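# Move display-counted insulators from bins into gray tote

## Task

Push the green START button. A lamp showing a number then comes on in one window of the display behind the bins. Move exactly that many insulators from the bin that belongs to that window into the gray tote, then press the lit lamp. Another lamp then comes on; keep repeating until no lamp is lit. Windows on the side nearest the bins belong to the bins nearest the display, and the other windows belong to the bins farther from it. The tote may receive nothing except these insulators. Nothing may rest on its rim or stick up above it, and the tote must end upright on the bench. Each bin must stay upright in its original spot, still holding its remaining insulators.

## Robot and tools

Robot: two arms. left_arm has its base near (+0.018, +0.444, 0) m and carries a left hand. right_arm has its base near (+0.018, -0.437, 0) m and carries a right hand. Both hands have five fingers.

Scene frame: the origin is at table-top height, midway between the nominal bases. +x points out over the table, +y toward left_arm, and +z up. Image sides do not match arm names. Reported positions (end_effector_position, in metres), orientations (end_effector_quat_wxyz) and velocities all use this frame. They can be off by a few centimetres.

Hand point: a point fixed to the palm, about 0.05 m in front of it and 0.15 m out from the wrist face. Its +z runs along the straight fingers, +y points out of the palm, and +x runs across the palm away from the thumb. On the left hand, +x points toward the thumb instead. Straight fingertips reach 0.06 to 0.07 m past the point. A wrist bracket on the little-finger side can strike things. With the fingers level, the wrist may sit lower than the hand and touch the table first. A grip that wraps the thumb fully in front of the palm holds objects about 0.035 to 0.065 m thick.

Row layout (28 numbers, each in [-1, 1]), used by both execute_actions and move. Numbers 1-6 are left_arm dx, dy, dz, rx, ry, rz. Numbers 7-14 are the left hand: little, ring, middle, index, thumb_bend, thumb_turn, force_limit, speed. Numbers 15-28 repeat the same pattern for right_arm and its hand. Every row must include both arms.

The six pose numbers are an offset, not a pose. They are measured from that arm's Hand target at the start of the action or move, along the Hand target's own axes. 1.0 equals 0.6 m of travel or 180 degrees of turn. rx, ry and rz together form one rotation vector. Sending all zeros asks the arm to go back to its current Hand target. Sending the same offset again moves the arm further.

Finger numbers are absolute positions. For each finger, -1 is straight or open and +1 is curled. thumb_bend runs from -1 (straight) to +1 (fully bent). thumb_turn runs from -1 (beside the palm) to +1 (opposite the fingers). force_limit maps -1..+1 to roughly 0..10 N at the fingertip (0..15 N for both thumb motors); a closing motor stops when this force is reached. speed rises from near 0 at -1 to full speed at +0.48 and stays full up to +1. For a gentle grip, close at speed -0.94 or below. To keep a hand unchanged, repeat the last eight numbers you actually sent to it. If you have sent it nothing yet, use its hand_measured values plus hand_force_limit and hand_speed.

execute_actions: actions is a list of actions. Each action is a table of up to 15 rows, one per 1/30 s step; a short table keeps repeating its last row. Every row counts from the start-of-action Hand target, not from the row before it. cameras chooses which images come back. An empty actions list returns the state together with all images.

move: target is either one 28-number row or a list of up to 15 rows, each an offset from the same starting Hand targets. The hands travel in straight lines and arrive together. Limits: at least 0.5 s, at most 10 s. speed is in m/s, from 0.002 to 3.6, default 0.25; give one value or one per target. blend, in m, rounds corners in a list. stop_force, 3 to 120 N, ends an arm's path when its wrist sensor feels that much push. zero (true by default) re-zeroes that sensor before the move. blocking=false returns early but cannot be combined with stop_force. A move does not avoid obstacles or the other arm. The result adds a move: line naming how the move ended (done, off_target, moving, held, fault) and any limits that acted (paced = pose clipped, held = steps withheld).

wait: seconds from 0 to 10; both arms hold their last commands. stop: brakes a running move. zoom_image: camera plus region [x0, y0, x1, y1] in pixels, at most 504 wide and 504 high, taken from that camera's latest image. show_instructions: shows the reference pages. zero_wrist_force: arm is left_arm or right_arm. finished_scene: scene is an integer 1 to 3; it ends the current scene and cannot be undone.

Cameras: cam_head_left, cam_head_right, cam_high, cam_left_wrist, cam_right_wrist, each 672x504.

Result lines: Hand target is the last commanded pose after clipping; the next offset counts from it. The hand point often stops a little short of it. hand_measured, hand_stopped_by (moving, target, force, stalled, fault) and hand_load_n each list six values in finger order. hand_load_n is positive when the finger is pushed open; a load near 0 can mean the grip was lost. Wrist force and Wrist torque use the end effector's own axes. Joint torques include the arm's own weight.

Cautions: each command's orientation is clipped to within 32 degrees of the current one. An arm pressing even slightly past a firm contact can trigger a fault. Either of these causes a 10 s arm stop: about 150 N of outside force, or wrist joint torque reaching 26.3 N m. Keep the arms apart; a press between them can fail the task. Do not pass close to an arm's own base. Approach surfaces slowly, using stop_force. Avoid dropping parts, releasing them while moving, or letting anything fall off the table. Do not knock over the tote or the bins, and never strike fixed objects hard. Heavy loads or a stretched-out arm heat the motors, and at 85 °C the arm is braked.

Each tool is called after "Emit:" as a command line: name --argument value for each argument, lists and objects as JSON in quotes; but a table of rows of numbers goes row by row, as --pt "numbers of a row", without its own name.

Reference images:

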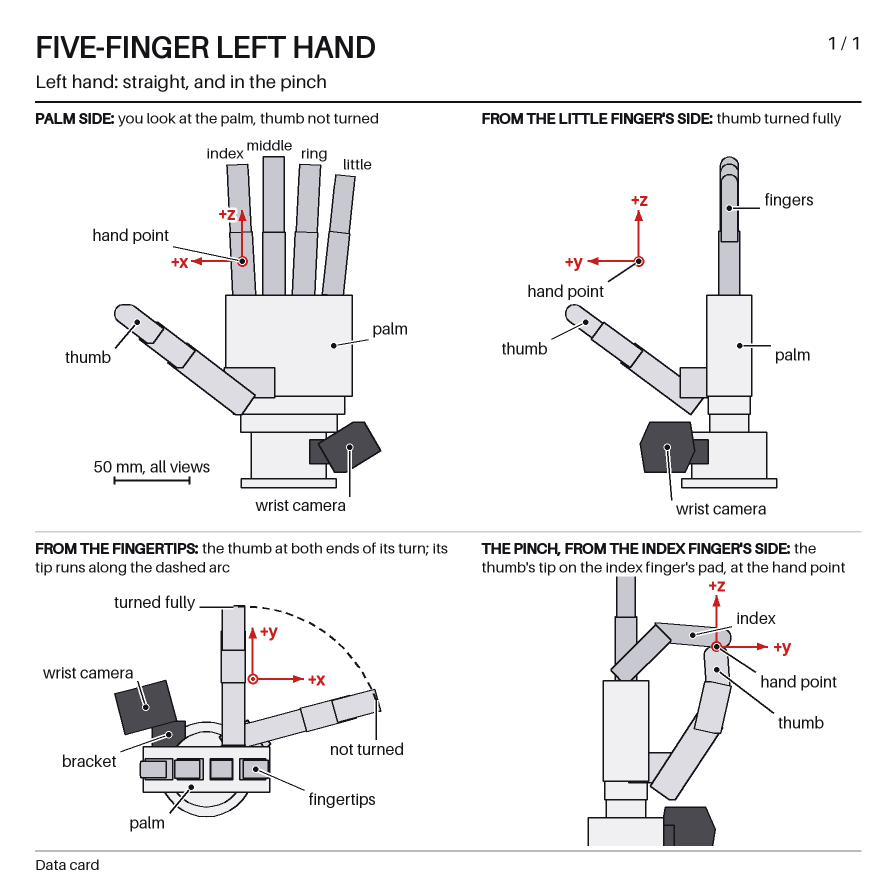

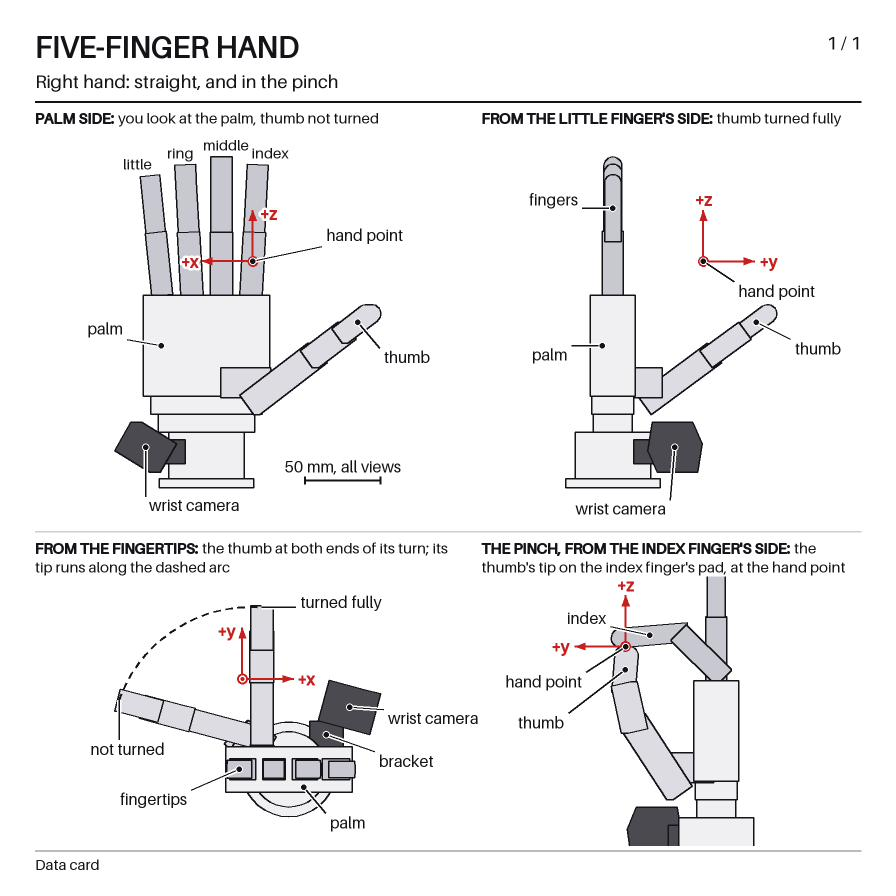

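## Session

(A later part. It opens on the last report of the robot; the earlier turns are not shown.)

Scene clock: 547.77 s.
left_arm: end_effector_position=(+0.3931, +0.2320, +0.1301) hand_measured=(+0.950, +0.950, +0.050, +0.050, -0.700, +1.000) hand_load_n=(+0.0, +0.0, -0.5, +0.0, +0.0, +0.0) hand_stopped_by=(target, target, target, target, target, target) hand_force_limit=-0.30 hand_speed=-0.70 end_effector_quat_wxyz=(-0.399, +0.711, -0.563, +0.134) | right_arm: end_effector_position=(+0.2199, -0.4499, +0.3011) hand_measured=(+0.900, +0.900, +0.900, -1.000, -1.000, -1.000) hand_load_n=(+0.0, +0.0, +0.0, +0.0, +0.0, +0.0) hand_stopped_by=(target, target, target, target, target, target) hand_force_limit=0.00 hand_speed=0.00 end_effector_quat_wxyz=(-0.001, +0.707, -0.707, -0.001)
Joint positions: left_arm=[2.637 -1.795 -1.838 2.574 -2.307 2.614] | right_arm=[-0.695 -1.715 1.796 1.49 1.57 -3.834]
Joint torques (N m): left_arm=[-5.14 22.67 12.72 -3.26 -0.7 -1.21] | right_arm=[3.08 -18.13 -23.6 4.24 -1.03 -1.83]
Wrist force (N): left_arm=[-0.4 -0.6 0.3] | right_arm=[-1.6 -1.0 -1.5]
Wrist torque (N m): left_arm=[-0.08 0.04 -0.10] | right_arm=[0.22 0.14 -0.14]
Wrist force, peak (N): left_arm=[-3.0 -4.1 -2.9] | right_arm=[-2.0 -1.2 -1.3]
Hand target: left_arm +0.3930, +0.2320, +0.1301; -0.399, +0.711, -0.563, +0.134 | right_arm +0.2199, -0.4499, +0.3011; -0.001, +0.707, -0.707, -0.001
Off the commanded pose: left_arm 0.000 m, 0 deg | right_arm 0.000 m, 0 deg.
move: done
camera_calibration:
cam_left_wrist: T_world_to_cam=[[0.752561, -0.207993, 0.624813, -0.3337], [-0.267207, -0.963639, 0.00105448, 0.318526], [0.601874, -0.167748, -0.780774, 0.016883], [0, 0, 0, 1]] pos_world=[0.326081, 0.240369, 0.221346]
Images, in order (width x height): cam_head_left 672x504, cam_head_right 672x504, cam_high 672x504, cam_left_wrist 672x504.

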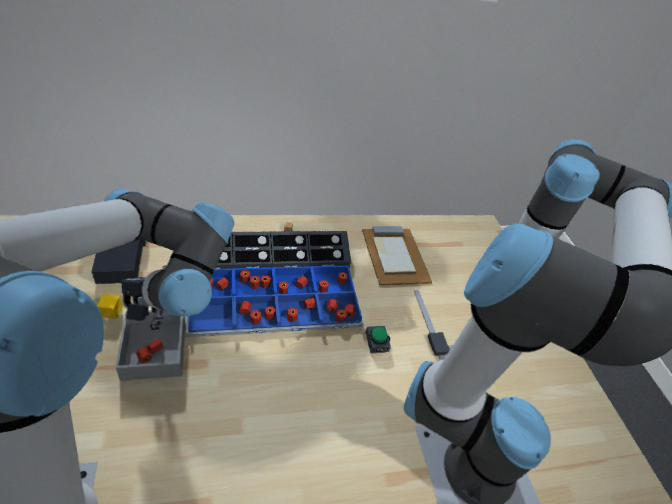

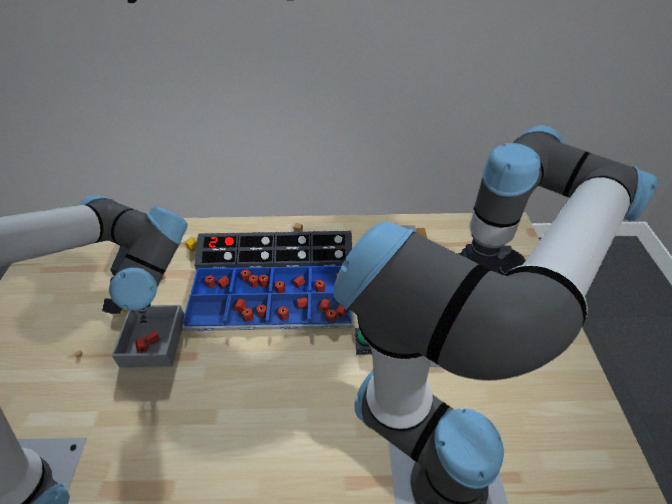

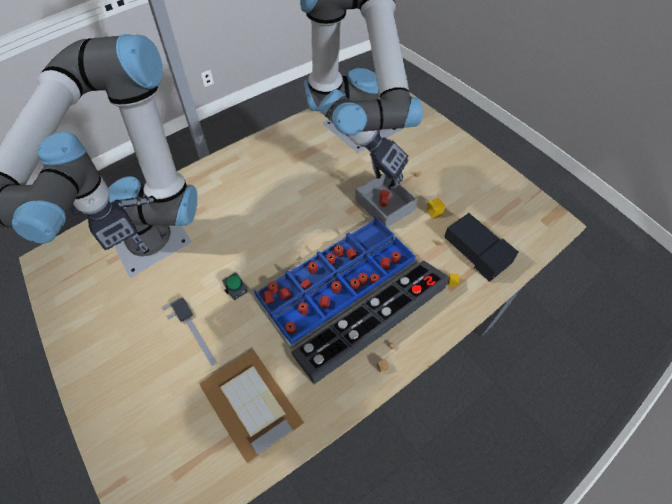

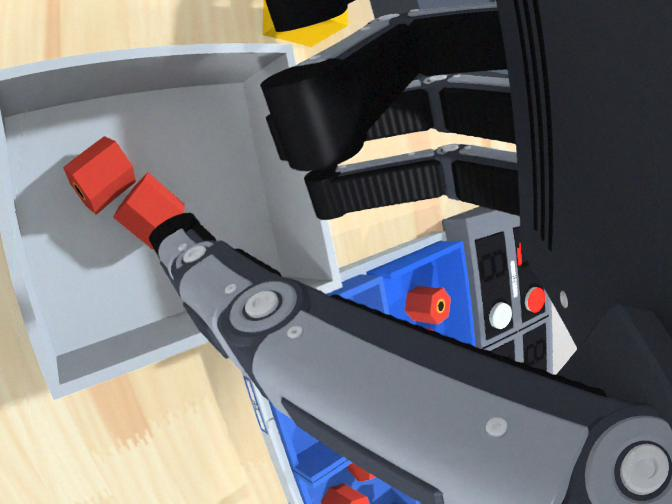

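Emit:
move --target '[0.2873,-0.2777,0.1493,-0.062,0.218,0.1433,0.95,0.95,0.95,-1,-0.7,1,-0.3,0,0,0,0,0,0,0,0.9,0.9,0.9,-1,-1,-1,0,0]' --speed 0.3 --cameras '["cam_left_wrist","cam_high","cam_head_right","cam_head_left"]'

Scene clock: 575.07 s.
left_arm: end_effector_position=(+0.6229, +0.1208, +0.1471) hand_measured=(+0.950, +0.950, +0.950, -1.000, -0.700, +1.000) hand_load_n=(+0.0, +0.5, +0.0, +0.0, +0.0, +0.0) hand_stopped_by=(target, target, target, target, target, target) hand_force_limit=-0.30 hand_speed=0.00 end_effector_quat_wxyz=(+0.139, -0.519, +0.815, -0.218) | right_arm: end_effector_position=(+0.2199, -0.4499, +0.3011) hand_measured=(+0.900, +0.900, +0.900, -1.000, -1.000, -1.000) hand_load_n=(+0.0, +0.0, +0.0, +0.0, +0.0, +0.0) hand_stopped_by=(target, target, target, target, target, target) hand_force_limit=0.00 hand_speed=0.00 end_effector_quat_wxyz=(-0.001, +0.707, -0.707, -0.001)
Joint positions: left_arm=[2.907 -2.332 -0.879 2.153 -1.467 3.322] | right_arm=[-0.695 -1.715 1.796 1.49 1.57 -3.834]
Joint torques (N m): left_arm=[-4.79 35.67 25.94 -3.28 2.36 1.39] | right_arm=[2.23 -18.46 -23.93 4.25 -0.94 -1.7]
Wrist force (N): left_arm=[-0.2 0.1 -0.1] | right_arm=[-1.6 -1.0 -1.2]
Wrist torque (N m): left_arm=[0.03 0.03 -0.04] | right_arm=[0.20 0.12 -0.14]
Wrist force, peak (N): left_arm=[-0.5 -1.3 0.7] | right_arm=[-2.0 -0.8 -1.7]
Hand target: left_arm +0.6229, +0.1208, +0.1471; +0.139, -0.519, +0.815, -0.218 | right_arm +0.2199, -0.4499, +0.3011; -0.001, +0.707, -0.707, -0.001
Off the commanded pose: left_arm 0.000 m, 0 deg | right_arm 0.000 m, 0 deg.
move: done
camera_calibration:
cam_left_wrist: T_world_to_cam=[[0.634983, -0.598808, 0.488084, -0.399862], [-0.772287, -0.507762, 0.381772, 0.47638], [0.0192227, -0.61936, -0.784872, 0.291401], [0, 0, 0, 1]] pos_world=[0.616206, 0.182929, 0.24201]
Images, in order (width x height): cam_head_left 672x504, cam_head_right 672x504, cam_high 672x504, cam_left_wrist 672x504.

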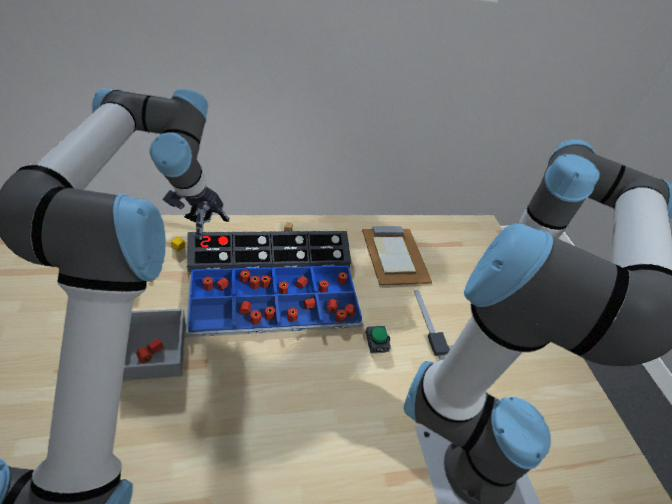

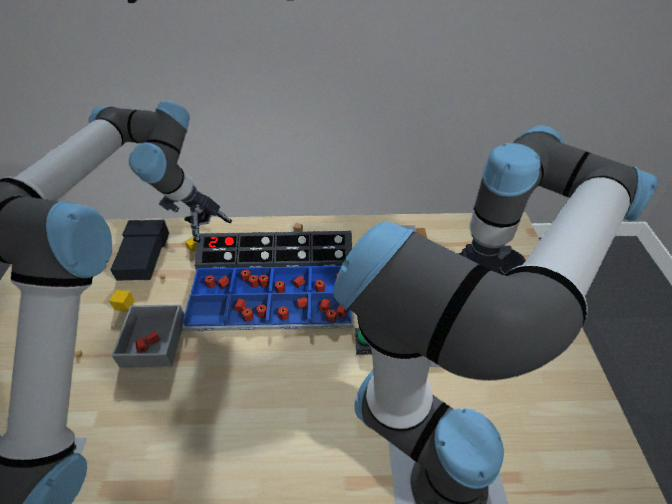

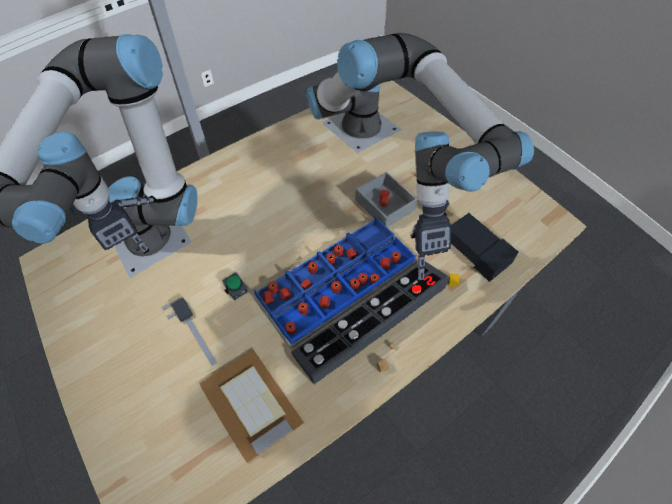

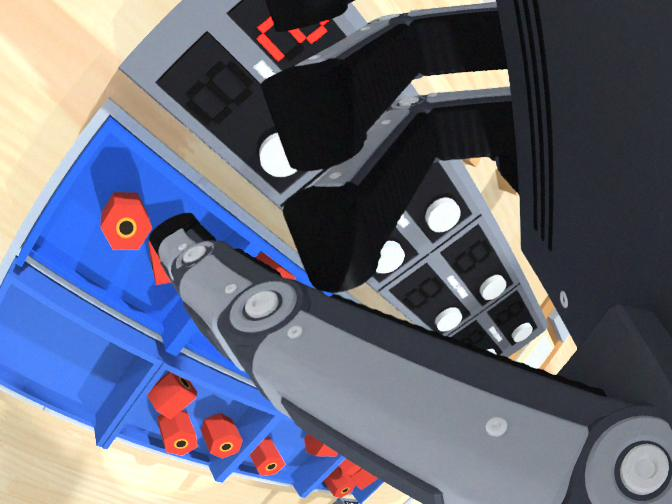

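Emit:
move --target '[0.0025,0.0667,0.0617,0,0,0,0.95,0.95,0.95,-1,-0.7,1,-0.3,0,0,0,0,0,0,0,0.9,0.9,0.9,-1,-1,-1,0,0]' --speed 0.15

Emit:
move --target '[0,0.0233,0.0404,0,0,0,0.95,0.95,0.95,-1,-0.7,1,-0.3,0,0,0,0,0,0,0,0.9,0.9,0.9,-1,-1,-1,0,0]' --speed 0.03 --stop_force 4 --cameras '["cam_head_left","cam_high","cam_left_wrist"]'

Scene clock: 594.13 s.
left_arm: end_effector_position=(+0.6076, +0.1263, +0.0952) hand_measured=(+0.950, +0.950, +0.950, -1.000, -0.700, +1.000) hand_load_n=(+0.0, +0.0, +0.0, +0.0, +0.5, +0.0) hand_stopped_by=(target, target, target, target, target, target) hand_force_limit=-0.30 hand_speed=0.00 end_effector_quat_wxyz=(+0.139, -0.519, +0.815, -0.218) | right_arm: end_effector_position=(+0.2199, -0.4499, +0.3011) hand_measured=(+0.900, +0.900, +0.900, -1.000, -1.000, -1.000) hand_load_n=(+0.0, +0.0, +0.0, +0.0, +0.0, +0.0) hand_stopped_by=(target, target, target, target, target, target) hand_force_limit=0.00 hand_speed=0.00 end_effector_quat_wxyz=(-0.001, +0.707, -0.707, -0.001)
Joint positions: left_arm=[2.91 -2.307 -1.057 2.306 -1.465 3.325] | right_arm=[-0.695 -1.715 1.796 1.49 1.57 -3.834]
Joint torques (N m): left_arm=[3.24 35.79 8.06 -0.2 1.91 -0.61] | right_arm=[1.8 -18.44 -24.38 4.37 -0.9 -1.73]
Wrist force (N): left_arm=[-0.2 0.0 -0.1] | right_arm=[-1.6 -0.6 -1.0]
Wrist torque (N m): left_arm=[0.02 0.03 -0.13] | right_arm=[0.26 0.12 -0.13]
Wrist force, peak (N): left_arm=[-0.3 -0.8 -1.0] | right_arm=[-2.2 -0.7 -1.4]
Hand target: left_arm +0.6076, +0.1262, +0.0950; +0.139, -0.519, +0.815, -0.218 | right_arm +0.2199, -0.4499, +0.3011; -0.001, +0.707, -0.707, -0.001
Off the commanded pose: left_arm 0.000 m, 0 deg | right_arm 0.000 m, 0 deg.
move: done

Scene clock: 595.73 s.
left_arm: end_effector_position=(+0.6076, +0.1262, +0.0789) hand_measured=(+0.950, +0.950, +0.950, -1.000, -0.700, +1.000) hand_load_n=(+0.0, +0.0, +0.5, +0.0, +0.0, +0.0) hand_stopped_by=(target, target, target, target, target, target) hand_force_limit=-0.30 hand_speed=0.00 end_effector_quat_wxyz=(+0.139, -0.519, +0.815, -0.218) | right_arm: end_effector_position=(+0.2199, -0.4499, +0.3011) hand_measured=(+0.900, +0.900, +0.900, -1.000, -1.000, -1.000) hand_load_n=(+0.0, +0.0, +0.0, +0.0, +0.0, +0.0) hand_stopped_by=(target, target, target, target, target, target) hand_force_limit=0.00 hand_speed=0.00 end_effector_quat_wxyz=(-0.001, +0.707, -0.707, -0.001)
Joint positions: left_arm=[2.91 -2.317 -1.081 2.341 -1.465 3.325] | right_arm=[-0.695 -1.715 1.796 1.49 1.57 -3.834]
Joint torques (N m): left_arm=[-2.86 55.19 15.77 0.17 -0.41 -1.2] | right_arm=[2.94 -18.69 -24.17 4.35 -0.85 -1.77]
Wrist force (N): left_arm=[0.5 -0.2 -3.4] | right_arm=[-1.7 -0.8 -1.6]
Wrist torque (N m): left_arm=[0.23 0.07 -0.09] | right_arm=[0.25 0.15 -0.14]
Wrist force, peak (N): left_arm=[-0.6 -3.1 -5.1] | right_arm=[-2.1 -1.0 -1.1]
Hand target: left_arm +0.6076, +0.1262, +0.0789; +0.139, -0.519, +0.815, -0.218 (not the last commanded pose) | right_arm +0.2199, -0.4499, +0.3011; -0.001, +0.707, -0.707, -0.001
Off the commanded pose: left_arm 0.012 m, 0 deg | right_arm 0.000 m, 0 deg.
move: contact (left_arm)
camera_calibration:
cam_left_wrist: T_world_to_cam=[[0.634976, -0.598861, 0.488028, -0.353602], [-0.772298, -0.507637, 0.381917, 0.4933], [0.0190258, -0.619411, -0.784836, 0.241632], [0, 0, 0, 1]] pos_world=[0.600906, 0.188329, 0.17381]
Images, in order (width x height): cam_head_left 672x504, cam_high 672x504, cam_left_wrist 672x504.

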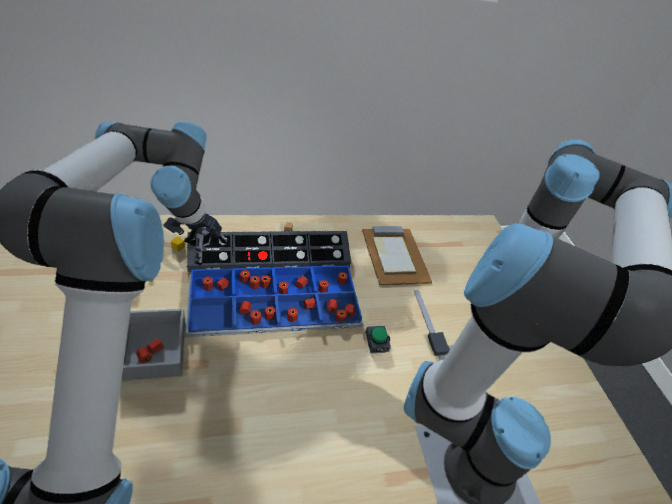

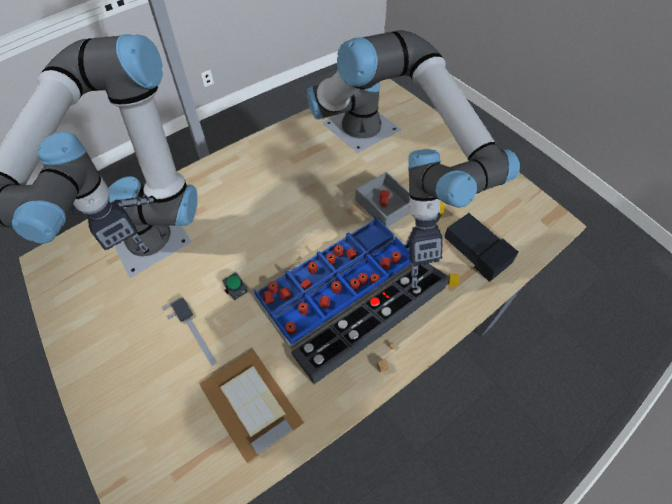

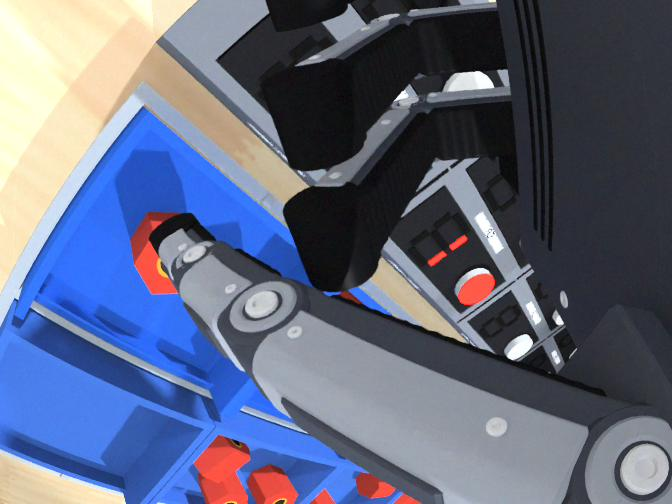

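Emit:
move --pt "0 -0.0417 -0.0722 0 0 0 0.95 0.95 0.95 -1 -0.7 1 -0.3 0 0 0 0 0 0 0 0.9 0.9 0.9 -1 -1 -1 0 0" --pt "0.2258 -0.0955 -0.0913 0.1339 -0.0801 0.0363 0.95 0.95 0.1 0.1 -0.6 1 -0.3 0 0 0 0 0 0 0 0.9 0.9 0.9 -1 -1 -1 0 0" --speed 0.2 --blend '[0.01,0]' --cameras '["cam_left_wrist"]'

Emit:
zoom_image --camera "cam_left_wrist" --region '[0, 0, 400, 320]'

Scene clock: 615.63 s.
left_arm: end_effector_position=(+0.5706, -0.0060, +0.1551) hand_measured=(+0.950, +0.950, +0.100, +0.100, -0.600, +1.000) hand_load_n=(+0.0, +0.5, +0.0, +0.0, +0.0, +0.0) hand_stopped_by=(target, target, target, target, target, target) hand_force_limit=-0.30 hand_speed=0.00 end_effector_quat_wxyz=(+0.356, -0.455, +0.756, -0.308) | right_arm: end_effector_position=(+0.2199, -0.4499, +0.3011) hand_measured=(+0.900, +0.900, +0.900, -1.000, -1.000, -1.000) hand_load_n=(+0.0, +0.0, +0.0, +0.0, +0.0, +0.0) hand_stopped_by=(target, target, target, target, target, target) hand_force_limit=0.00 hand_speed=0.00 end_effector_quat_wxyz=(-0.001, +0.707, -0.707, -0.001)
Joint positions: left_arm=[2.557 -2.13 -1.25 2.75 -1.905 3.222] | right_arm=[-0.695 -1.715 1.796 1.49 1.57 -3.834]
Joint torques (N m): left_arm=[-6.89 29.84 25.78 0.68 -2.73 -1.16] | right_arm=[3.44 -18.09 -23.62 4.35 -0.87 -1.7]
Wrist force (N): left_arm=[-0.5 -0.3 0.4] | right_arm=[-1.9 -1.0 -1.3]
Wrist torque (N m): left_arm=[-0.06 0.05 -0.15] | right_arm=[0.20 0.18 -0.16]
Wrist force, peak (N): left_arm=[0.6 -0.1 -3.7] | right_arm=[-2.1 -0.7 -1.4]
Hand target: left_arm +0.5706, -0.0060, +0.1550; +0.356, -0.455, +0.756, -0.308 | right_arm +0.2199, -0.4499, +0.3011; -0.001, +0.707, -0.707, -0.001
Off the commanded pose: left_arm 0.000 m, 0 deg | right_arm 0.000 m, 0 deg.
move: done
camera_calibration:
cam_left_wrist: T_world_to_cam=[[0.351599, -0.62858, 0.693733, -0.316794], [-0.838225, -0.541354, -0.0656808, 0.47541], [0.416841, -0.558411, -0.717231, -0.0169305], [0, 0, 0, 1]] pos_world=[0.516942, 0.0487806, 0.238853]
Images, in order (width x height): cam_left_wrist 672x504.

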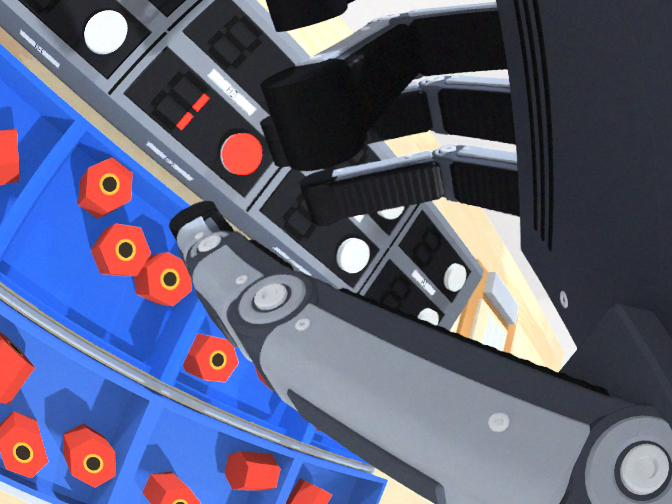

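Scaled by 1.260 from the camera's 672x504 image, which has a finer 960x720 frame.

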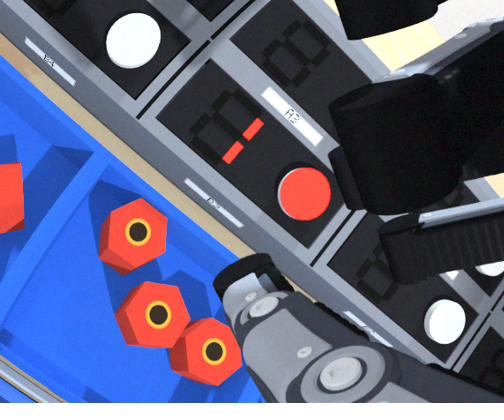

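Emit:
move --target '[0.0342,0.0987,0.0385,0.0555,0.0195,-0.0337,0.95,0.95,-0.03,-0.03,-0.4,1,-0.3,0,0,0,0,0,0,0,0.9,0.9,0.9,-1,-1,-1,0,0]' --speed 0.2 --cameras '["cam_left_wrist"]'

Emit:
zoom_image --camera "cam_left_wrist" --region '[0, 0, 400, 400]'

Scene clock: 660.00 s.
left_arm: end_effector_position=(+0.5551, -0.0044, +0.0903) hand_measured=(+0.950, +0.950, -0.030, -0.030, -0.400, +1.000) hand_load_n=(+0.0, +0.0, +0.0, +0.0, +0.0, +0.0) hand_stopped_by=(target, target, target, target, target, target) hand_force_limit=-0.30 hand_speed=0.00 end_effector_quat_wxyz=(+0.354, -0.452, +0.711, -0.405) end_effector_velocity=(+0.000, -0.001, -0.001) end_effector_angular_velocity=(-0.002, -0.003, -0.001) | right_arm: end_effector_position=(+0.2199, -0.4499, +0.3011) hand_measured=(+0.900, +0.900, +0.900, -1.000, -1.000, -1.000) hand_load_n=(+0.0, +0.0, +0.0, +0.0, +0.0, +0.0) hand_stopped_by=(target, target, target, target, target, target) hand_force_limit=0.00 hand_speed=0.00 end_effector_quat_wxyz=(-0.001, +0.707, -0.707, -0.001)
Joint positions: left_arm=[2.584 -2.053 -1.61 3.215 -1.81 3.181] | right_arm=[-0.695 -1.715 1.796 1.49 1.57 -3.834]
Joint velocities: left_arm=[0 -0.001 -0.002 0.006 0 0] | right_arm=[within noise]
Joint torques (N m): left_arm=[-6.86 26.76 8.97 1.77 -1.83 1.31] | right_arm=[2.79 -18.08 -24.44 4.43 -1.04 -1.73]
Wrist force (N): left_arm=[-0.3 -0.4 0.4] | right_arm=[-1.8 -0.6 -1.5]
Wrist torque (N m): left_arm=[-0.05 0.01 -0.09] | right_arm=[0.28 0.17 -0.15]
Wrist force, peak (N): left_arm=[-0.9 -1.9 0.3] | right_arm=[-2.0 -1.1 -1.5]
Hand target: left_arm +0.5550, -0.0044, +0.0901; +0.354, -0.452, +0.711, -0.405 | right_arm +0.2199, -0.4499, +0.3011; -0.001, +0.707, -0.707, -0.001
Off the commanded pose: left_arm 0.000 m, 0 deg | right_arm 0.000 m, 0 deg.
move: done
camera_calibration:
cam_left_wrist: T_world_to_cam=[[0.241006, -0.506415, 0.827925, -0.215659], [-0.848212, -0.524477, -0.0738934, 0.465248], [0.471648, -0.684447, -0.55595, -0.101586], [0, 0, 0, 1]] pos_world=[0.494517, 0.0652687, 0.156451]
Images, in order (width x height): cam_left_wrist 672x504.

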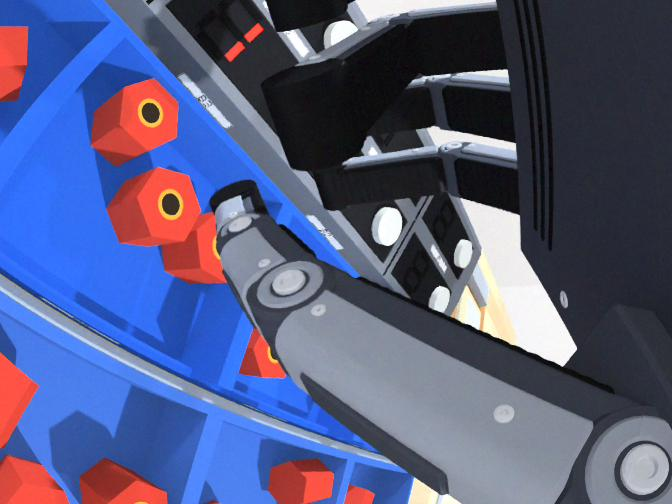

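Scaled by 1.260 from the camera's 672x504 image, which has a finer 960x720 frame.

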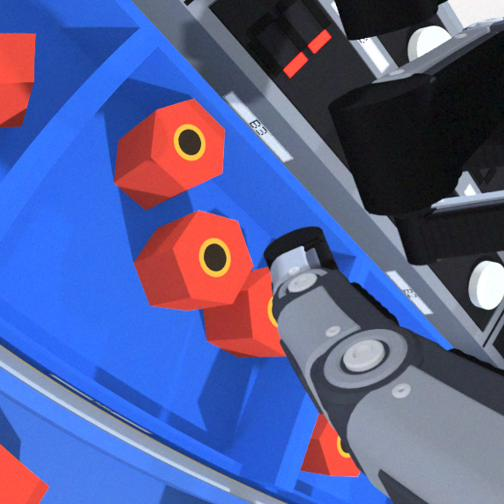

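Emit:
move --target '[0.0067,0.035,0.0225,-0.0155,-0.0997,-0.0465,0.95,0.95,0.02,0.02,-0.6,1,-0.3,0,0,0,0,0,0,0,0.9,0.9,0.9,-1,-1,-1,0,0]' --speed 0.15 --cameras '["cam_left_wrist"]'

Emit:
zoom_image --camera "cam_left_wrist" --region '[0, 0, 400, 400]'

Scene clock: 688.00 s.
left_arm: end_effector_position=(+0.5578, -0.0062, +0.0650) hand_measured=(+0.950, +0.950, +0.020, +0.020, -0.600, +1.000) hand_load_n=(+0.0, +0.5, -0.5, +0.0, +0.0, +0.0) hand_stopped_by=(target, target, target, target, target, target) hand_force_limit=-0.30 hand_speed=0.00 end_effector_quat_wxyz=(+0.419, -0.569, +0.622, -0.337) | right_arm: end_effector_position=(+0.2199, -0.4499, +0.3011) hand_measured=(+0.900, +0.900, +0.900, -1.000, -1.000, -1.000) hand_load_n=(+0.0, +0.0, +0.0, +0.0, +0.0, +0.0) hand_stopped_by=(target, target, target, target, target, target) hand_force_limit=0.00 hand_speed=0.00 end_effector_quat_wxyz=(-0.001, +0.707, -0.707, -0.001)
Joint positions: left_arm=[2.46 -2.205 -1.448 3.092 -2.227 2.929] | right_arm=[-0.695 -1.715 1.796 1.49 1.57 -3.834]
Joint torques (N m): left_arm=[6.91 46.78 13.86 -0.26 -2.43 -0.59] | right_arm=[3.18 -18.24 -24.08 4.3 -1 -1.72]
Wrist force (N): left_arm=[-0.2 -0.4 0.1] | right_arm=[-1.6 -0.7 -1.1]
Wrist torque (N m): left_arm=[-0.03 -0.02 -0.12] | right_arm=[0.24 0.12 -0.14]
Wrist force, peak (N): left_arm=[-0.7 -0.6 0.6] | right_arm=[-2.0 -1.0 -1.4]
Hand target: left_arm +0.5579, -0.0061, +0.0651; +0.419, -0.569, +0.622, -0.337 | right_arm +0.2199, -0.4499, +0.3011; -0.001, +0.707, -0.707, -0.001
Off the commanded pose: left_arm 0.000 m, 0 deg | right_arm 0.000 m, 0 deg.
move: done
camera_calibration:
cam_left_wrist: T_world_to_cam=[[0.400031, -0.394581, 0.827213, -0.284237], [-0.618102, -0.782571, -0.0743795, 0.334928], [0.676702, -0.481548, -0.556944, -0.231242], [0, 0, 0, 1]] pos_world=[0.477205, 0.0385963, 0.131247]
Images, in order (width x height): cam_left_wrist 672x504.

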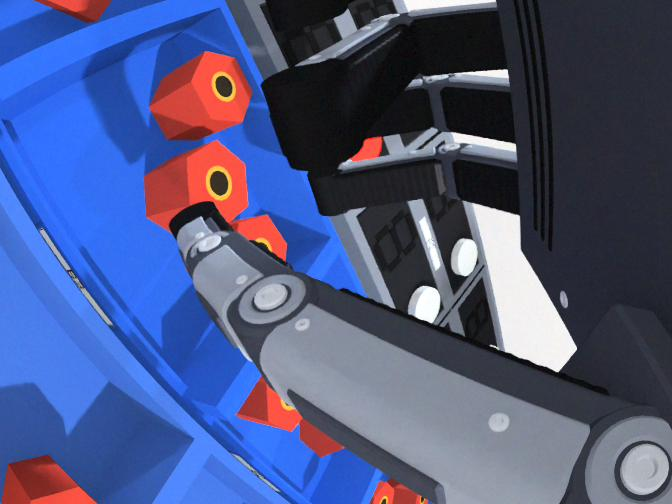

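Scaled by 1.260 from the camera's 672x504 image, which has a finer 960x720 frame.

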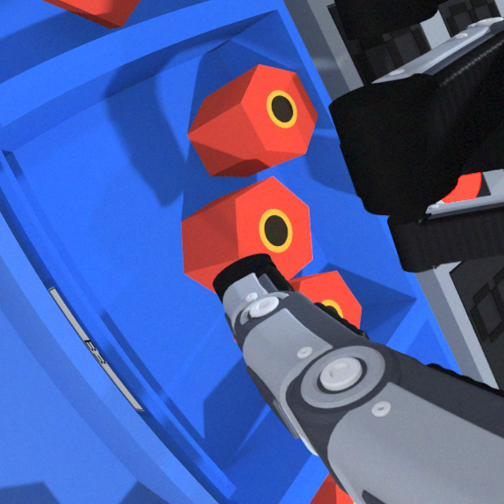

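Emit:
move --target '[0.0045,0.0513,0.0239,0,0,0,0.95,0.95,0.02,0.02,-0.6,1,-0.3,0,0,0,0,0,0,0,0.9,0.9,0.9,-1,-1,-1,0,0]' --speed 0.04 --stop_force 4 --cameras '["cam_left_wrist"]'

Scene clock: 723.70 s.
left_arm: end_effector_position=(+0.5578, -0.0040, +0.0311) hand_measured=(+0.950, +0.950, +0.020, +0.020, -0.600, +1.000) hand_load_n=(+0.0, +0.0, +0.0, +0.0, +0.0, +0.0) hand_stopped_by=(target, target, target, target, target, target) hand_force_limit=-0.30 hand_speed=0.00 end_effector_quat_wxyz=(+0.419, -0.569, +0.622, -0.337) | right_arm: end_effector_position=(+0.2199, -0.4499, +0.3011) hand_measured=(+0.900, +0.900, +0.900, -1.000, -1.000, -1.000) hand_load_n=(+0.0, +0.0, +0.0, +0.0, +0.0, +0.0) hand_stopped_by=(target, target, target, target, target, target) hand_force_limit=0.00 hand_speed=0.00 end_effector_quat_wxyz=(-0.001, +0.707, -0.707, -0.001)
Joint positions: left_arm=[2.463 -2.243 -1.482 3.165 -2.225 2.931] | right_arm=[-0.695 -1.715 1.796 1.49 1.57 -3.834]
Joint torques (N m): left_arm=[-0.28 54.04 24.66 -0.1 -0.44 0.76] | right_arm=[2.4 -17.82 -24.07 4.52 -0.9 -1.71]
Wrist force (N): left_arm=[-0.4 -0.6 0.3] | right_arm=[-1.7 -0.8 -1.3]
Wrist torque (N m): left_arm=[-0.08 0.02 -0.12] | right_arm=[0.24 0.16 -0.15]
Wrist force, peak (N): left_arm=[-0.6 -2.1 0.3] | right_arm=[-1.8 -1.0 -1.8]
Hand target: left_arm +0.5578, -0.0041, +0.0311; +0.419, -0.569, +0.622, -0.337 | right_arm +0.2199, -0.4499, +0.3011; -0.001, +0.707, -0.707, -0.001
Off the commanded pose: left_arm 0.000 m, 0 deg | right_arm 0.000 m, 0 deg.
move: done
camera_calibration:
cam_left_wrist: T_world_to_cam=[[0.400095, -0.394384, 0.827276, -0.255287], [-0.61783, -0.782786, -0.0743741, 0.33386], [0.676912, -0.481359, -0.556852, -0.249216], [0, 0, 0, 1]] pos_world=[0.477106, 0.0406975, 0.0972473]
Images, in order (width x height): cam_left_wrist 672x504.

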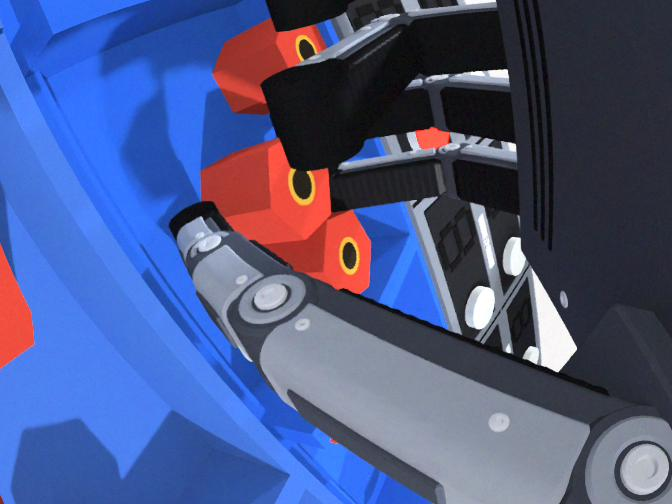

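Emit:
move --target '[0,0,0,0,0,0,0.95,0.95,0.45,0.3,-0.4,1,-0.3,-0.88,0,0,0,0,0,0,0.9,0.9,0.9,-1,-1,-1,0,0]' --speed 0.05 --cameras '["cam_left_wrist"]'

Scene clock: 728.47 s.
left_arm: end_effector_position=(+0.5578, -0.0041, +0.0311) hand_measured=(+0.950, +0.950, +0.118, +0.162, -0.554, +1.000) hand_load_n=(+0.0, +0.0, +3.0, +4.5, +7.5, -1.0) hand_stopped_by=(target, target, force, force, force, target) hand_force_limit=-0.30 hand_speed=-0.88 end_effector_quat_wxyz=(+0.419, -0.569, +0.622, -0.337) | right_arm: end_effector_position=(+0.2199, -0.4499, +0.3011) hand_measured=(+0.900, +0.900, +0.900, -1.000, -1.000, -1.000) hand_load_n=(+0.0, -0.5, +0.0, +0.0, +0.0, -0.5) hand_stopped_by=(target, target, target, target, target, target) hand_force_limit=0.00 hand_speed=0.00 end_effector_quat_wxyz=(-0.001, +0.707, -0.707, -0.001)
Joint positions: left_arm=[2.463 -2.243 -1.482 3.165 -2.225 2.931] | right_arm=[-0.695 -1.715 1.796 1.49 1.57 -3.834]
Joint torques (N m): left_arm=[-3.89 51.41 23.9 0.66 -2.55 -0.99] | right_arm=[2.76 -18.74 -23.21 4.39 -0.99 -1.81]
Wrist force (N): left_arm=[-0.6 -1.6 -0.2] | right_arm=[-1.9 -0.6 -1.4]
Wrist torque (N m): left_arm=[-0.11 0.00 -0.09] | right_arm=[0.27 0.18 -0.15]
Wrist force, peak (N): left_arm=[-0.8 -1.7 0.0] | right_arm=[-2.0 -0.9 -1.4]
Hand target: left_arm +0.5578, -0.0041, +0.0311; +0.419, -0.569, +0.622, -0.337 | right_arm +0.2199, -0.4499, +0.3011; -0.001, +0.707, -0.707, -0.001
Off the commanded pose: left_arm 0.000 m, 0 deg | right_arm 0.000 m, 0 deg.
move: done
camera_calibration:
cam_left_wrist: T_world_to_cam=[[0.400095, -0.394384, 0.827276, -0.25537], [-0.61783, -0.782786, -0.0743741, 0.333868], [0.676912, -0.481359, -0.556852, -0.24916], [0, 0, 0, 1]] pos_world=[0.477106, 0.0406975, 0.0973473]
Images, in order (width x height): cam_left_wrist 672x504.

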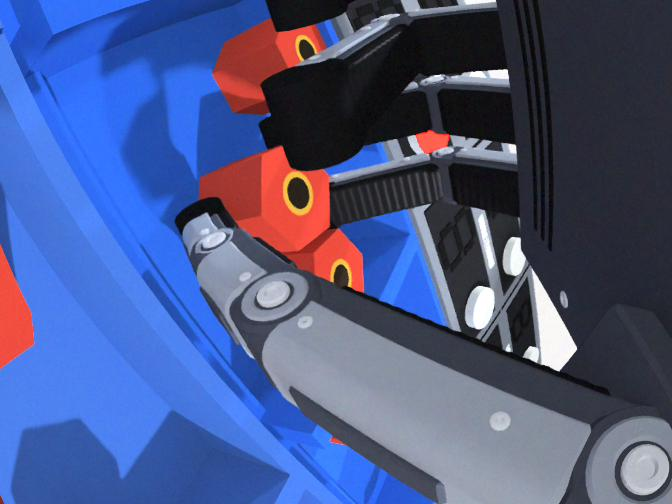

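Emit:
move --target '[-0.0232,-0.1496,-0.0698,0,0,0,0.95,0.95,0.45,0.3,-0.4,1,-0.3,-0.88,0,0,0,0,0,0,0.9,0.9,0.9,-1,-1,-1,0,0]' --speed 0.1 --cameras '["cam_left_wrist","cam_high"]'

Scene clock: 732.40 s.
left_arm: end_effector_position=(+0.5581, -0.0041, +0.1312) hand_measured=(+0.950, +0.950, +0.118, +0.162, -0.554, +1.000) hand_load_n=(+0.0, +0.0, +3.0, +4.5, +7.5, -0.5) hand_stopped_by=(target, target, force, force, force, target) hand_force_limit=-0.30 hand_speed=-0.88 end_effector_quat_wxyz=(+0.419, -0.569, +0.622, -0.337) | right_arm: end_effector_position=(+0.2199, -0.4499, +0.3011) hand_measured=(+0.900, +0.900, +0.900, -1.000, -1.000, -1.000) hand_load_n=(+0.0, +0.5, +0.0, +0.0, +0.0, +0.0) hand_stopped_by=(target, target, target, target, target, target) hand_force_limit=0.00 hand_speed=0.00 end_effector_quat_wxyz=(-0.001, +0.707, -0.707, -0.001)
Joint positions: left_arm=[2.463 -2.134 -1.38 2.954 -2.224 2.931] | right_arm=[-0.695 -1.715 1.796 1.49 1.57 -3.834]
Joint torques (N m): left_arm=[6.94 33.2 12.4 -1.07 0.53 -1.56] | right_arm=[3.45 -18.05 -23.8 4.41 -0.86 -1.7]
Wrist force (N): left_arm=[-0.4 -0.4 0.3] | right_arm=[-1.8 -0.8 -1.3]
Wrist torque (N m): left_arm=[-0.08 0.03 -0.13] | right_arm=[0.23 0.16 -0.15]
Wrist force, peak (N): left_arm=[-0.6 -1.8 -0.2] | right_arm=[-2.0 -1.1 -1.6]
Hand target: left_arm +0.5581, -0.0040, +0.1311; +0.419, -0.569, +0.622, -0.337 | right_arm +0.2199, -0.4499, +0.3011; -0.001, +0.707, -0.707, -0.001
Off the commanded pose: left_arm 0.000 m, 0 deg | right_arm 0.000 m, 0 deg.
move: done
camera_calibration:
cam_left_wrist: T_world_to_cam=[[0.399928, -0.394268, 0.827412, -0.33817], [-0.617832, -0.782785, -0.0743751, 0.341492], [0.677009, -0.481457, -0.556649, -0.193759], [0, 0, 0, 1]] pos_world=[0.477405, 0.0406979, 0.197348]
Images, in order (width x height): cam_high 672x504, cam_left_wrist 672x504.

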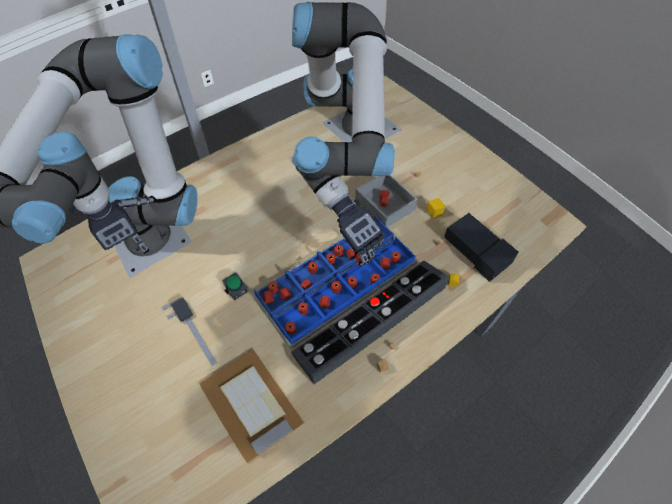

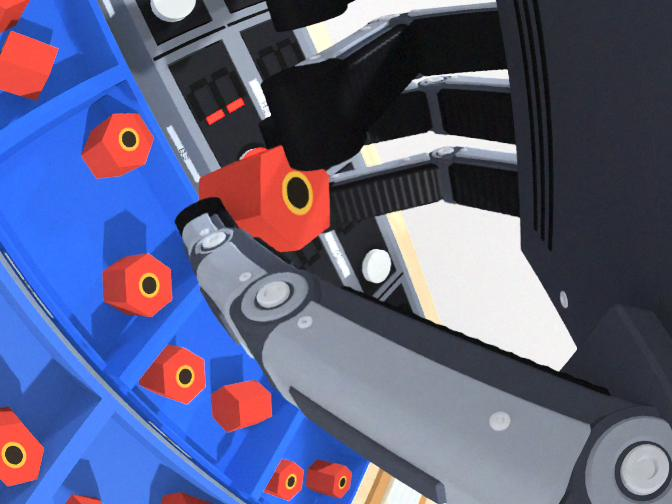

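Emit:
move --pt "-0.3485 0.17 -0.2243 0 0 0 0.95 0.95 0.45 0.3 -0.4 1 -0.3 -0.88 0 0 0 0 0 0 0.9 0.9 0.9 -1 -1 -1 0 0" --pt "-0.327 0.3077 -0.16 0 0 0 0.95 0.95 0.45 0.3 -0.4 1 -0.3 -0.88 0 0 0 0 0 0 0.9 0.9 0.9 -1 -1 -1 0 0" --pt "-0.327 0.3077 -0.16 0 0 0 0.95 0.95 -0.06 -0.06 -0.6 1 -0.3 -0.7 0 0 0 0 0 0 0.9 0.9 0.9 -1 -1 -1 0 0" --pt "-0.3485 0.17 -0.2243 0 0 0 0.95 0.95 -0.06 -0.06 -0.6 1 -0.3 -0.7 0 0 0 0 0 0 0.9 0.9 0.9 -1 -1 -1 0 0" --speed '[0.3,0.12,0.1,0.2]' --cameras '["cam_left_wrist","cam_high"]'

Scene clock: 752.47 s.
left_arm: end_effector_position=(+0.3931, +0.2082, +0.1253) hand_measured=(+0.950, +0.950, -0.060, -0.060, -0.600, +1.000) hand_load_n=(+0.5, +0.0, +0.0, +0.0, +0.0, +0.0) hand_stopped_by=(target, target, target, target, target, target) hand_force_limit=-0.30 hand_speed=-0.70 end_effector_quat_wxyz=(+0.419, -0.569, +0.622, -0.337) | right_arm: end_effector_position=(+0.2199, -0.4499, +0.3011) hand_measured=(+0.900, +0.900, +0.900, -1.000, -1.000, -1.000) hand_load_n=(+0.0, +0.0, +0.0, +0.0, +0.0, -0.5) hand_stopped_by=(target, target, target, target, target, target) hand_force_limit=0.00 hand_speed=0.00 end_effector_quat_wxyz=(-0.001, +0.707, -0.707, -0.001)
Joint positions: left_arm=[2.701 -1.497 -2.207 3.218 -2.018 3.071] | right_arm=[-0.695 -1.715 1.796 1.49 1.57 -3.834]
Joint torques (N m): left_arm=[6.13 21.97 23.05 -1.47 1.46 -1.87] | right_arm=[2.33 -19.02 -23.26 4.33 -0.96 -1.68]
Wrist force (N): left_arm=[-0.3 -0.4 0.3] | right_arm=[-1.9 -0.7 -1.4]
Wrist torque (N m): left_arm=[-0.06 -0.01 -0.06] | right_arm=[0.26 0.18 -0.16]
Wrist force, peak (N): left_arm=[1.5 -1.2 1.5] | right_arm=[-2.1 -0.9 -1.5]
Hand target: left_arm +0.3932, +0.2081, +0.1254; +0.419, -0.569, +0.622, -0.337 | right_arm +0.2199, -0.4499, +0.3011; -0.001, +0.707, -0.707, -0.001
Off the commanded pose: left_arm 0.000 m, 0 deg | right_arm 0.000 m, 0 deg.
move: done
camera_calibration:
cam_left_wrist: T_world_to_cam=[[0.400312, -0.394437, 0.827146, -0.183785], [-0.617891, -0.782752, -0.0742272, 0.405269], [0.676728, -0.481372, -0.557064, 0.0169594], [0, 0, 0, 1]] pos_world=[0.312506, 0.252897, 0.191546]
Images, in order (width x height): cam_high 672x504, cam_left_wrist 672x504.

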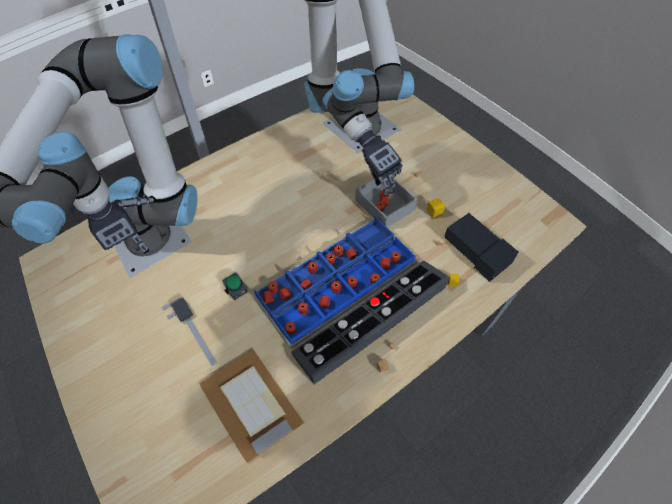

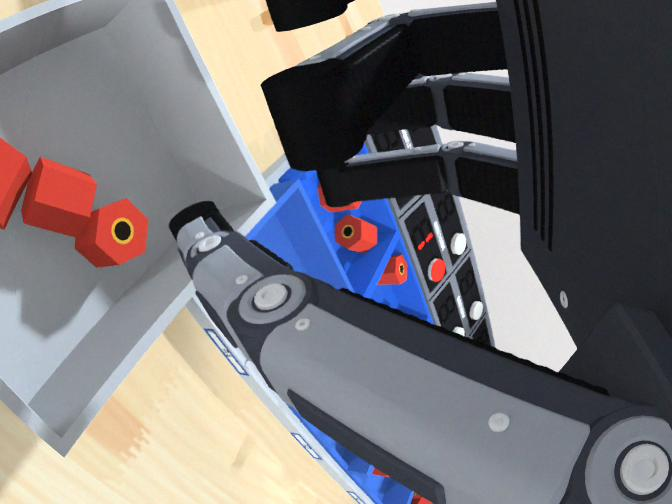

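Emit:
move --target '[0.3217,-0.1168,0.2645,-0.1804,0.1329,0.0626,0.95,0.95,0.95,-1,-0.6,1,-0.3,0,0,0,0,0,0,0,0.9,0.9,0.9,-1,-1,-1,0,0]' --speed 0.25 --cameras '["cam_left_wrist","cam_high"]'

Emit:
zoom_image --camera "cam_high" --region '[240, 200, 480, 390]'

Scene clock: 765.00 s.
left_arm: end_effector_position=(+0.5663, +0.0173, +0.0946) hand_measured=(+0.950, +0.950, +0.950, -1.000, -0.600, +1.000) hand_load_n=(+0.5, +0.0, +0.5, +0.0, +0.0, +0.0) hand_stopped_by=(target, target, target, target, target, target) hand_force_limit=-0.30 hand_speed=0.00 end_effector_quat_wxyz=(+0.140, -0.519, +0.815, -0.218) | right_arm: end_effector_position=(+0.2199, -0.4499, +0.3011) hand_measured=(+0.900, +0.900, +0.900, -1.000, -1.000, -1.000) hand_load_n=(+0.0, +0.0, +0.0, +0.0, +0.0, +0.0) hand_stopped_by=(target, target, target, target, target, target) hand_force_limit=0.00 hand_speed=0.00 end_effector_quat_wxyz=(-0.001, +0.707, -0.707, -0.001)
Joint positions: left_arm=[2.712 -2.364 -0.955 2.272 -1.565 3.155] | right_arm=[-0.695 -1.715 1.796 1.49 1.57 -3.834]
Joint torques (N m): left_arm=[1.18 37.21 25.29 -3.08 1.88 -1.5] | right_arm=[2.78 -18.79 -24.57 4.32 -0.93 -1.71]
Wrist force (N): left_arm=[-0.4 0.1 -0.1] | right_arm=[-1.8 -0.5 -1.0]
Wrist torque (N m): left_arm=[0.05 0.05 -0.09] | right_arm=[0.27 0.16 -0.14]
Wrist force, peak (N): left_arm=[0.1 -1.2 1.0] | right_arm=[-2.0 -1.0 -1.4]
Hand target: left_arm +0.5663, +0.0173, +0.0945; +0.139, -0.519, +0.815, -0.218 | right_arm +0.2199, -0.4499, +0.3011; -0.001, +0.707, -0.707, -0.001
Off the commanded pose: left_arm 0.000 m, 0 deg | right_arm 0.000 m, 0 deg.
move: done
camera_calibration:
cam_left_wrist: T_world_to_cam=[[0.633735, -0.599993, 0.48825, -0.39951], [-0.773299, -0.507489, 0.380084, 0.400888], [0.0197338, -0.618436, -0.785588, 0.186893], [0, 0, 0, 1]] pos_world=[0.559501, 0.0793249, 0.18951]
Images, in order (width x height): cam_high 672x504, cam_left_wrist 672x504.

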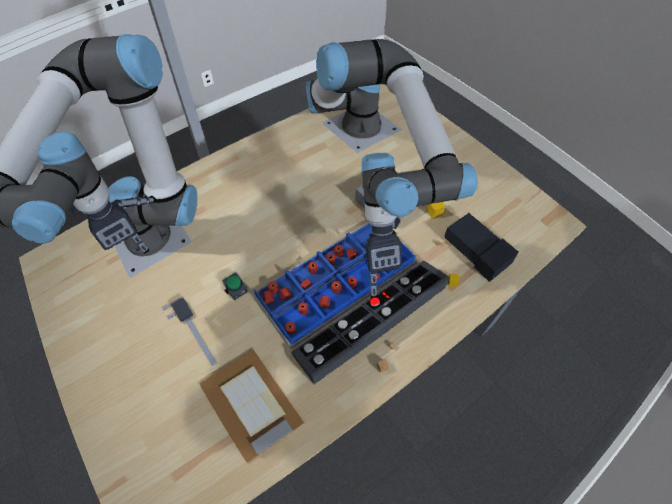

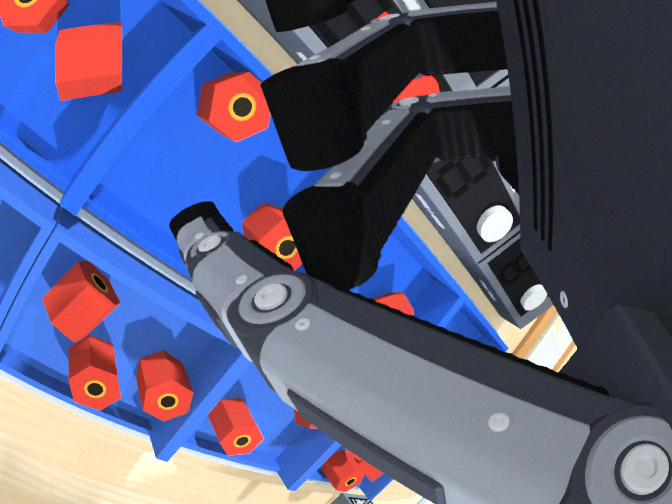

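Scaled by 2.100.

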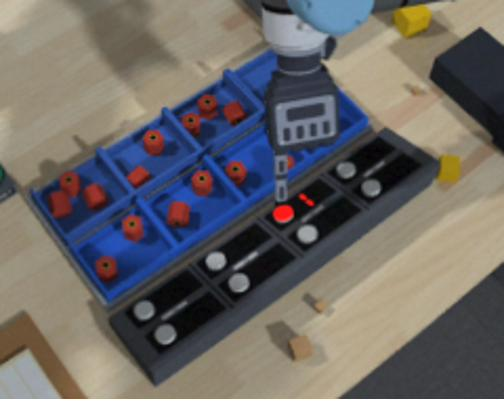

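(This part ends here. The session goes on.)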